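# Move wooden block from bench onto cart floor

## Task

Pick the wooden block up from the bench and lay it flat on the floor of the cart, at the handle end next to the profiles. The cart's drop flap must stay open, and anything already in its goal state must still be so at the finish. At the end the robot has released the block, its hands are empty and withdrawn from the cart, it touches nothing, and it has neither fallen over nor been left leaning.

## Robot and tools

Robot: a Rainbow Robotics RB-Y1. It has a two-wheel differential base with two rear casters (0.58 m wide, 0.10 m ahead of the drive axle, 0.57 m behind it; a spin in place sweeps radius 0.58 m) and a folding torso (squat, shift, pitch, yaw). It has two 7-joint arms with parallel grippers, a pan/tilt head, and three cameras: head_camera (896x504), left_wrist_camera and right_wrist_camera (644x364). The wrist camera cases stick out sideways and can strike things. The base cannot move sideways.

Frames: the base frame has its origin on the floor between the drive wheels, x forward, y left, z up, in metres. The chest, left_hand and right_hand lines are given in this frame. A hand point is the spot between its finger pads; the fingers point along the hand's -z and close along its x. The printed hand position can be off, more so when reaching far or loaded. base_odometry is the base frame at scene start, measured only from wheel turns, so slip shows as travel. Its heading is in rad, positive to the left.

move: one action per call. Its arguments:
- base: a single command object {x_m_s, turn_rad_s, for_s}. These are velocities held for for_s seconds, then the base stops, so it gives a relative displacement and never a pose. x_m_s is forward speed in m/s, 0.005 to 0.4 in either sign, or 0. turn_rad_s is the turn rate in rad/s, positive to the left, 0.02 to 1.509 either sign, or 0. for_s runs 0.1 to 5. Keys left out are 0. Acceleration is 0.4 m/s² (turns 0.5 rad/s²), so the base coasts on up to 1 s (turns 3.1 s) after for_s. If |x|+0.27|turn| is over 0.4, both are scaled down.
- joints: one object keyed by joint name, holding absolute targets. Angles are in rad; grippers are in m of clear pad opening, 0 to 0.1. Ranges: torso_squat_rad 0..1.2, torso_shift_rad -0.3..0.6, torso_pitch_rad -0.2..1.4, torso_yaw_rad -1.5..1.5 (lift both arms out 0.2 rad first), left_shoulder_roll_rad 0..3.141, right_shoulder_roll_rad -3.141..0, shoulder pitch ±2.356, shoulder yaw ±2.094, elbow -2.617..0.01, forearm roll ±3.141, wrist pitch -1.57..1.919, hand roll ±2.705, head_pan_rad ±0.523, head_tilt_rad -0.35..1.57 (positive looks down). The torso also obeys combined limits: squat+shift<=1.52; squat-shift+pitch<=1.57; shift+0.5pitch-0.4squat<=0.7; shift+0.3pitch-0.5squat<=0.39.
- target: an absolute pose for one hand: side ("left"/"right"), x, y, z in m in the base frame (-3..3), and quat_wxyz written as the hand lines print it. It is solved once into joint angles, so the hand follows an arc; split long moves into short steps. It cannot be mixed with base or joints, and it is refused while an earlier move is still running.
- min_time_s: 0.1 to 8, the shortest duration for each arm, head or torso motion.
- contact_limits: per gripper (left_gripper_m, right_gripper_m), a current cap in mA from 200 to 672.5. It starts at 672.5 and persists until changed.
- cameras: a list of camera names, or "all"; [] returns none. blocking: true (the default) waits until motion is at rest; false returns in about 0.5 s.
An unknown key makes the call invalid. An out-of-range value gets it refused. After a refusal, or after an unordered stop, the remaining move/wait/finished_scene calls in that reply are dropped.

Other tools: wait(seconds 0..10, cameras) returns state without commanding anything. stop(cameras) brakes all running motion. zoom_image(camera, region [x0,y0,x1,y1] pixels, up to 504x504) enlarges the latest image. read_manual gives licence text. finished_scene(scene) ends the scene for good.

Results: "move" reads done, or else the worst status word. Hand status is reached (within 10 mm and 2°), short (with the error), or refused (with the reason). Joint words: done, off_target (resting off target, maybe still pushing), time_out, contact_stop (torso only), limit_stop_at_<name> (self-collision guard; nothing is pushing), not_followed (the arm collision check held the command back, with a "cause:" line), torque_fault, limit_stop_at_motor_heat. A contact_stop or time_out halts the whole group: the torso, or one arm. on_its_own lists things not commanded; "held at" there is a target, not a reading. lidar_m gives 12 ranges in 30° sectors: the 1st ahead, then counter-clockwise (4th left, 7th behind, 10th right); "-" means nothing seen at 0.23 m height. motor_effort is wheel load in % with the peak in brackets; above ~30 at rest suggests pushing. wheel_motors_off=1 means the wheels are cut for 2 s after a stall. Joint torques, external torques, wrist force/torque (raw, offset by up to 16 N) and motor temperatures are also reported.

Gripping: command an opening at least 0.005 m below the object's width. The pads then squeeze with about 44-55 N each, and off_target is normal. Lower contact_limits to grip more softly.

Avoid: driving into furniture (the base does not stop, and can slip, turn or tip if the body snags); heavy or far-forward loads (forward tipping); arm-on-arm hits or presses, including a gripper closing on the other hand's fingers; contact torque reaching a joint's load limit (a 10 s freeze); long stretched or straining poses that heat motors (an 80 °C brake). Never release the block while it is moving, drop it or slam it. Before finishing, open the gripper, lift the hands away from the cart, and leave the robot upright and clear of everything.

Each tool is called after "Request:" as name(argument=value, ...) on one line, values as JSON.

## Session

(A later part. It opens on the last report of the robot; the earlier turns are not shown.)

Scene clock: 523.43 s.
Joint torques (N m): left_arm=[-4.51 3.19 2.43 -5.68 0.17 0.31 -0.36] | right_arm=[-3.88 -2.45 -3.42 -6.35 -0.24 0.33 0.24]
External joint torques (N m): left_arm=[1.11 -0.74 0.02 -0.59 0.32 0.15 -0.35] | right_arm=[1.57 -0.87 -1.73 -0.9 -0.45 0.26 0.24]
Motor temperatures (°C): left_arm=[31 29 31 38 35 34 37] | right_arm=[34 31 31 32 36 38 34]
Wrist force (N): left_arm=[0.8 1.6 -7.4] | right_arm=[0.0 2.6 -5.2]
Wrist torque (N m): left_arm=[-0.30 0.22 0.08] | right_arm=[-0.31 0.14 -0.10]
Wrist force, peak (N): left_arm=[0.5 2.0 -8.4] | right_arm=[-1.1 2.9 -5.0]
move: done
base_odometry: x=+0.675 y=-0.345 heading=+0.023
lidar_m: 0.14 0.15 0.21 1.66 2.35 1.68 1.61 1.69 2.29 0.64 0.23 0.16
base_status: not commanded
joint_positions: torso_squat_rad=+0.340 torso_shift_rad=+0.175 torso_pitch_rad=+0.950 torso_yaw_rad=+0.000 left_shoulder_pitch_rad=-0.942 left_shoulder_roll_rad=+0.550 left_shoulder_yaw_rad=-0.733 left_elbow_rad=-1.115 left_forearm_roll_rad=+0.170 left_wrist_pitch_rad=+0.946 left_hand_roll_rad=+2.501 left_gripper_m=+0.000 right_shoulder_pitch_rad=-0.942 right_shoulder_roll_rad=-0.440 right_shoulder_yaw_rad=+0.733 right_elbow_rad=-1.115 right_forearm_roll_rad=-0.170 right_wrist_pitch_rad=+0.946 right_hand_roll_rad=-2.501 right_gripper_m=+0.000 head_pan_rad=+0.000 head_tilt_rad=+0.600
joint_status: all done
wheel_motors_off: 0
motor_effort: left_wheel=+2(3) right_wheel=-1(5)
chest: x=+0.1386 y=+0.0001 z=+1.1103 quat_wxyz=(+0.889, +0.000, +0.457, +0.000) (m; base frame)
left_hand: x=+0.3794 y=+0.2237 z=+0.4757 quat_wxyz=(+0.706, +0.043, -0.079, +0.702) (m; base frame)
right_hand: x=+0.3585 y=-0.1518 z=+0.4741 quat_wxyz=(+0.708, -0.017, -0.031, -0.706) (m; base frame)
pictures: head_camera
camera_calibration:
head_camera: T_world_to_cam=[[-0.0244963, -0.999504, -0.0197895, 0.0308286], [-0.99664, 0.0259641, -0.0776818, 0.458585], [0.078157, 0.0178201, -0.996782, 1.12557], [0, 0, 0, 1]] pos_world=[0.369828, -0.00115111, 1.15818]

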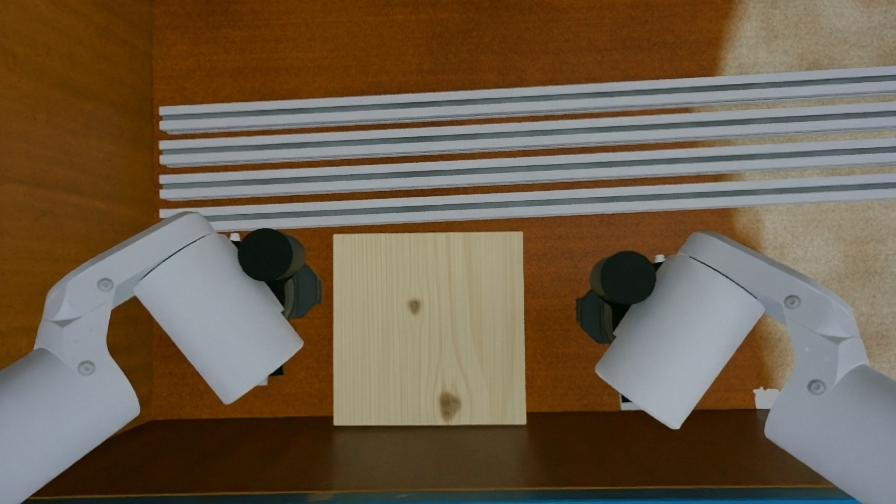

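Request:
move(joints={"torso_squat_rad":0.225,"torso_shift_rad":0.15,"torso_pitch_rad":0.8,"left_shoulder_pitch_rad":-0.87,"left_shoulder_roll_rad":0.5,"left_shoulder_yaw_rad":-0.733,"left_elbow_rad":-1.286,"left_forearm_roll_rad":0.274,"left_wrist_pitch_rad":1.126,"left_hand_roll_rad":2.464,"right_shoulder_pitch_rad":-0.87,"right_shoulder_roll_rad":-0.46,"right_shoulder_yaw_rad":0.733,"right_elbow_rad":-1.286,"right_forearm_roll_rad":-0.274,"right_wrist_pitch_rad":1.126,"right_hand_roll_rad":-2.464}, min_time_s=1.5, cameras=[])

Request:
move(joints={"torso_squat_rad":0.0,"torso_shift_rad":0.1,"torso_pitch_rad":0.5,"left_shoulder_pitch_rad":-0.889,"left_shoulder_roll_rad":0.5,"left_shoulder_yaw_rad":-0.658,"left_elbow_rad":-1.51,"left_forearm_roll_rad":0.552,"left_wrist_pitch_rad":1.541,"left_hand_roll_rad":2.412,"right_shoulder_pitch_rad":-0.889,"right_shoulder_roll_rad":-0.5,"right_shoulder_yaw_rad":0.658,"right_elbow_rad":-1.51,"right_forearm_roll_rad":-0.552,"right_wrist_pitch_rad":1.541,"right_hand_roll_rad":-2.412,"head_tilt_rad":0.85}, min_time_s=2, cameras=[])

Request:
move(base={"x_m_s":-0.3,"for_s":2.0}, joints={"head_tilt_rad":0.35}, cameras=["head_camera"])

Request:
move(joints={"torso_shift_rad":0,"torso_pitch_rad":0,"head_tilt_rad":0.7}, cameras=["head_camera"])

Scene clock: 528.20 s.
Joint torques (N m): left_arm=[-6.49 0.8 2.82 -6.9 0.12 0.13 -0.29] | right_arm=[-6.3 -3.58 -4.16 -7.2 -0.2 0.26 0.29]
External joint torques (N m): left_arm=[1.34 -1.77 -0.19 -0.37 0.16 0.07 -0.28] | right_arm=[1.31 -1.48 -1.51 -0.86 -0.42 0.21 0.29]
Motor temperatures (°C): left_arm=[31 29 31 38 35 34 37] | right_arm=[34 31 31 32 36 38 34]
Wrist force (N): left_arm=[0.6 1.5 -7.4] | right_arm=[-0.1 2.7 -4.6]
Wrist torque (N m): left_arm=[-0.33 0.19 0.11] | right_arm=[-0.31 0.13 -0.06]
Wrist force, peak (N): left_arm=[1.1 2.3 -8.4] | right_arm=[-0.3 2.8 -5.4]
move: done
base_odometry: x=+0.675 y=-0.345 heading=+0.023
lidar_m: 0.14 0.16 0.23 1.67 2.32 1.68 1.61 1.69 2.30 0.64 0.22 0.16
base_status: not commanded
joint_positions: torso_squat_rad=+0.225 torso_shift_rad=+0.150 torso_pitch_rad=+0.800 torso_yaw_rad=+0.000 left_shoulder_pitch_rad=-0.870 left_shoulder_roll_rad=+0.500 left_shoulder_yaw_rad=-0.733 left_elbow_rad=-1.286 left_forearm_roll_rad=+0.274 left_wrist_pitch_rad=+1.126 left_hand_roll_rad=+2.464 left_gripper_m=+0.000 right_shoulder_pitch_rad=-0.870 right_shoulder_roll_rad=-0.460 right_shoulder_yaw_rad=+0.733 right_elbow_rad=-1.286 right_forearm_roll_rad=-0.274 right_wrist_pitch_rad=+1.126 right_hand_roll_rad=-2.464 right_gripper_m=+0.000 head_pan_rad=+0.000 head_tilt_rad=+0.600
joint_status: all done
wheel_motors_off: 0
motor_effort: left_wheel=+2(2) right_wheel=-1(3)
chest: x=+0.0959 y=+0.0001 z=+1.1708 quat_wxyz=(+0.921, +0.000, +0.389, +0.000) (m; base frame)
left_hand: x=+0.3608 y=+0.1638 z=+0.5873 quat_wxyz=(+0.705, +0.023, -0.040, +0.708) (m; base frame)
right_hand: x=+0.3538 y=-0.1382 z=+0.5878 quat_wxyz=(+0.706, -0.013, -0.023, -0.707) (m; base frame)
pictures: none
No camera images: "cameras" was empty.

Scene clock: 530.50 s.
Joint torques (N m): left_arm=[-13.89 1.85 7.4 -7.44 0.31 0.07 -0.3] | right_arm=[-16.04 -5.61 -6.86 -7.85 -0.05 0.19 0.22]
External joint torques (N m): left_arm=[0.37 -1.59 1.76 -0.16 0.26 0.08 -0.3] | right_arm=[-2.01 -1.67 -1.51 -1.01 -0.26 0.17 0.22]
Motor temperatures (°C): left_arm=[31 29 31 38 35 34 37] | right_arm=[34 31 31 32 36 38 34]
Wrist force (N): left_arm=[1.0 1.0 -7.8] | right_arm=[-0.6 2.8 -4.7]
Wrist torque (N m): left_arm=[-0.27 0.21 0.12] | right_arm=[-0.29 0.05 -0.07]
Wrist force, peak (N): left_arm=[0.8 1.2 -8.7] | right_arm=[0.4 3.4 -5.3]
move: done
base_odometry: x=+0.675 y=-0.345 heading=+0.023
lidar_m: 0.14 0.15 0.22 1.66 2.33 1.68 1.62 1.68 2.29 0.65 0.23 0.16
base_status: not commanded
joint_positions: torso_squat_rad=+0.000 torso_shift_rad=+0.100 torso_pitch_rad=+0.500 torso_yaw_rad=+0.000 left_shoulder_pitch_rad=-0.889 left_shoulder_roll_rad=+0.500 left_shoulder_yaw_rad=-0.658 left_elbow_rad=-1.510 left_forearm_roll_rad=+0.552 left_wrist_pitch_rad=+1.541 left_hand_roll_rad=+2.412 left_gripper_m=+0.000 right_shoulder_pitch_rad=-0.889 right_shoulder_roll_rad=-0.500 right_shoulder_yaw_rad=+0.658 right_elbow_rad=-1.510 right_forearm_roll_rad=-0.552 right_wrist_pitch_rad=+1.541 right_hand_roll_rad=-2.412 right_gripper_m=+0.000 head_pan_rad=+0.000 head_tilt_rad=+0.850
joint_status: all done
wheel_motors_off: 0
motor_effort: left_wheel=+1(2) right_wheel=-1(4)
chest: x=-0.0098 y=+0.0001 z=+1.2486 quat_wxyz=(+0.969, +0.000, +0.247, +0.000) (m; base frame)
left_hand: x=+0.3509 y=+0.1259 z=+0.8197 quat_wxyz=(+0.703, +0.008, -0.015, +0.711) (m; base frame)
right_hand: x=+0.3506 y=-0.1254 z=+0.8195 quat_wxyz=(+0.703, -0.008, -0.014, -0.711) (m; base frame)
pictures: none
No camera images: "cameras" was empty.

Scene clock: 533.73 s.
Joint torques (N m): left_arm=[-13.53 1.7 7.29 -7.36 0.23 -0.04 -0.31] | right_arm=[-14.74 -5.26 -6.85 -7.72 -0.06 0.02 0.1]
External joint torques (N m): left_arm=[0.74 -1.73 1.65 -0.08 0.19 -0.03 -0.31] | right_arm=[-0.71 -1.32 -1.49 -0.88 -0.27 0 0.1]
Motor temperatures (°C): left_arm=[31 29 31 38 35 34 37] | right_arm=[34 31 31 32 36 38 34]
Wrist force (N): left_arm=[1.7 1.0 -6.9] | right_arm=[-0.4 2.9 -5.2]
Wrist torque (N m): left_arm=[-0.26 0.30 0.08] | right_arm=[-0.32 0.10 -0.08]
Wrist force, peak (N): left_arm=[1.4 1.2 -8.6] | right_arm=[-0.1 3.3 -5.1]
move: done
base_odometry: x=+0.075 y=-0.358 heading=+0.024
lidar_m: 0.75 0.78 1.29 4.16 1.47 1.06 1.02 1.07 1.46 3.89 1.09 0.78
base_status: done (sent for 2 of 2 s)
joint_positions: torso_squat_rad=+0.000 torso_shift_rad=+0.100 torso_pitch_rad=+0.500 torso_yaw_rad=+0.000 left_shoulder_pitch_rad=-0.889 left_shoulder_roll_rad=+0.500 left_shoulder_yaw_rad=-0.658 left_elbow_rad=-1.510 left_forearm_roll_rad=+0.552 left_wrist_pitch_rad=+1.541 left_hand_roll_rad=+2.412 left_gripper_m=+0.000 right_shoulder_pitch_rad=-0.889 right_shoulder_roll_rad=-0.500 right_shoulder_yaw_rad=+0.658 right_elbow_rad=-1.510 right_forearm_roll_rad=-0.552 right_wrist_pitch_rad=+1.541 right_hand_roll_rad=-2.412 right_gripper_m=+0.000 head_pan_rad=+0.000 head_tilt_rad=+0.350
joint_status: all done
wheel_motors_off: 0
motor_effort: left_wheel=+19(36) right_wheel=-19(34)
chest: x=-0.0098 y=+0.0001 z=+1.2486 quat_wxyz=(+0.969, +0.000, +0.247, +0.000) (m; base frame)
left_hand: x=+0.3510 y=+0.1259 z=+0.8197 quat_wxyz=(+0.703, +0.008, -0.015, +0.711) (m; base frame)
right_hand: x=+0.3508 y=-0.1254 z=+0.8196 quat_wxyz=(+0.703, -0.008, -0.014, -0.711) (m; base frame)
pictures: head_camera
camera_calibration:
head_camera: T_world_to_cam=[[-0.00598671, -0.999504, -0.0309147, 0.0435427], [-0.712258, 0.0259617, -0.701437, 1.11826], [0.701892, 0.01782, -0.71206, 0.877687], [0, 0, 0, 1]] pos_world=[0.180707, -0.00115112, 1.4107]

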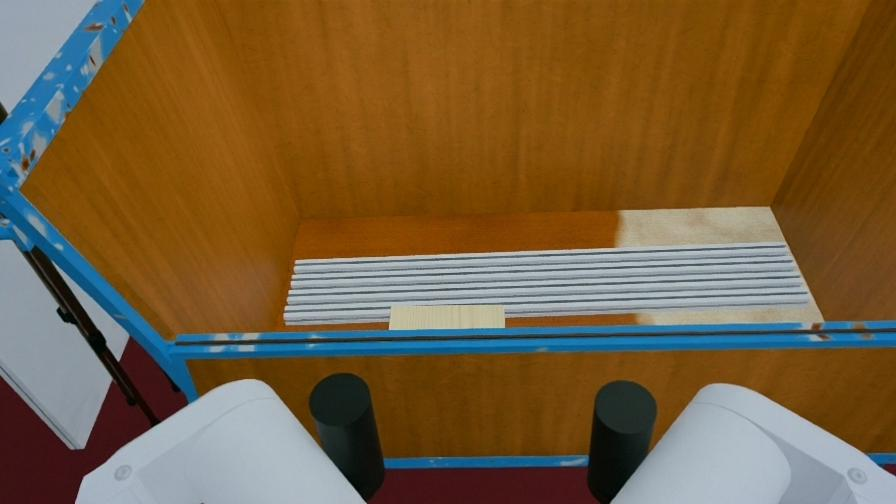

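Scene clock: 536.17 s.
Joint torques (N m): left_arm=[-19.12 3.96 9.49 -5.72 -0.59 -0.68 -0.36] | right_arm=[-21.44 -6.51 -8.18 -6.28 0.68 -0.59 0.22]
External joint torques (N m): left_arm=[1.73 -1.53 1.11 0 0.07 -0.02 -0.35] | right_arm=[-0.76 -0.68 -0.3 -0.82 -0.18 0.01 0.21]
Motor temperatures (°C): left_arm=[31 29 31 38 35 34 37] | right_arm=[34 31 31 32 36 38 34]
Wrist force (N): left_arm=[1.7 3.9 -7.4] | right_arm=[-0.1 -0.1 -3.8]
Wrist torque (N m): left_arm=[-0.42 0.31 0.11] | right_arm=[-0.18 0.12 -0.08]
Wrist force, peak (N): left_arm=[1.3 4.4 -7.6] | right_arm=[-0.2 3.0 -5.2]
move: done
base_odometry: x=+0.075 y=-0.358 heading=+0.024
lidar_m: 0.75 0.79 1.30 4.15 1.46 1.06 1.01 1.08 1.46 3.89 1.08 0.79
base_status: not commanded
joint_positions: torso_squat_rad=+0.000 torso_shift_rad=+0.000 torso_pitch_rad=+0.000 torso_yaw_rad=+0.000 left_shoulder_pitch_rad=-0.889 left_shoulder_roll_rad=+0.500 left_shoulder_yaw_rad=-0.658 left_elbow_rad=-1.510 left_forearm_roll_rad=+0.552 left_wrist_pitch_rad=+1.541 left_hand_roll_rad=+2.412 left_gripper_m=+0.000 right_shoulder_pitch_rad=-0.889 right_shoulder_roll_rad=-0.500 right_shoulder_yaw_rad=+0.658 right_elbow_rad=-1.510 right_forearm_roll_rad=-0.552 right_wrist_pitch_rad=+1.541 right_hand_roll_rad=-2.412 right_gripper_m=+0.000 head_pan_rad=+0.000 head_tilt_rad=+0.700
joint_status: all done
wheel_motors_off: 0
motor_effort: left_wheel=+20(22) right_wheel=-20(22)
chest: x=-0.2281 y=+0.0001 z=+1.2899 quat_wxyz=(+1.000, +0.000, +0.000, +0.000) (m; base frame)
left_hand: x=+0.2942 y=+0.1259 z=+1.0867 quat_wxyz=(+0.677, -0.169, -0.188, +0.691) (m; base frame)
right_hand: x=+0.2941 y=-0.1255 z=+1.0865 quat_wxyz=(+0.677, +0.168, -0.188, -0.691) (m; base frame)
pictures: head_camera
camera_calibration:
head_camera: T_world_to_cam=[[-0.00123706, -0.999507, -0.031386, 0.0457162], [-0.599384, 0.0258644, -0.800044, 1.12019], [0.800461, 0.0178225, -0.59912, 1.00278], [0, 0, 0, 1]] pos_world=[-0.131205, -0.00115142, 1.49842]

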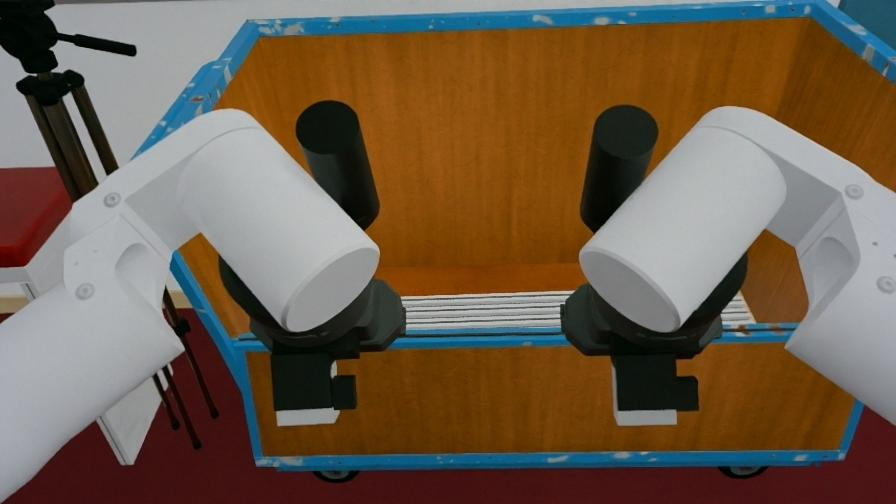

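Request:
finished_scene(scene=2)

The scene is finished: the task was done.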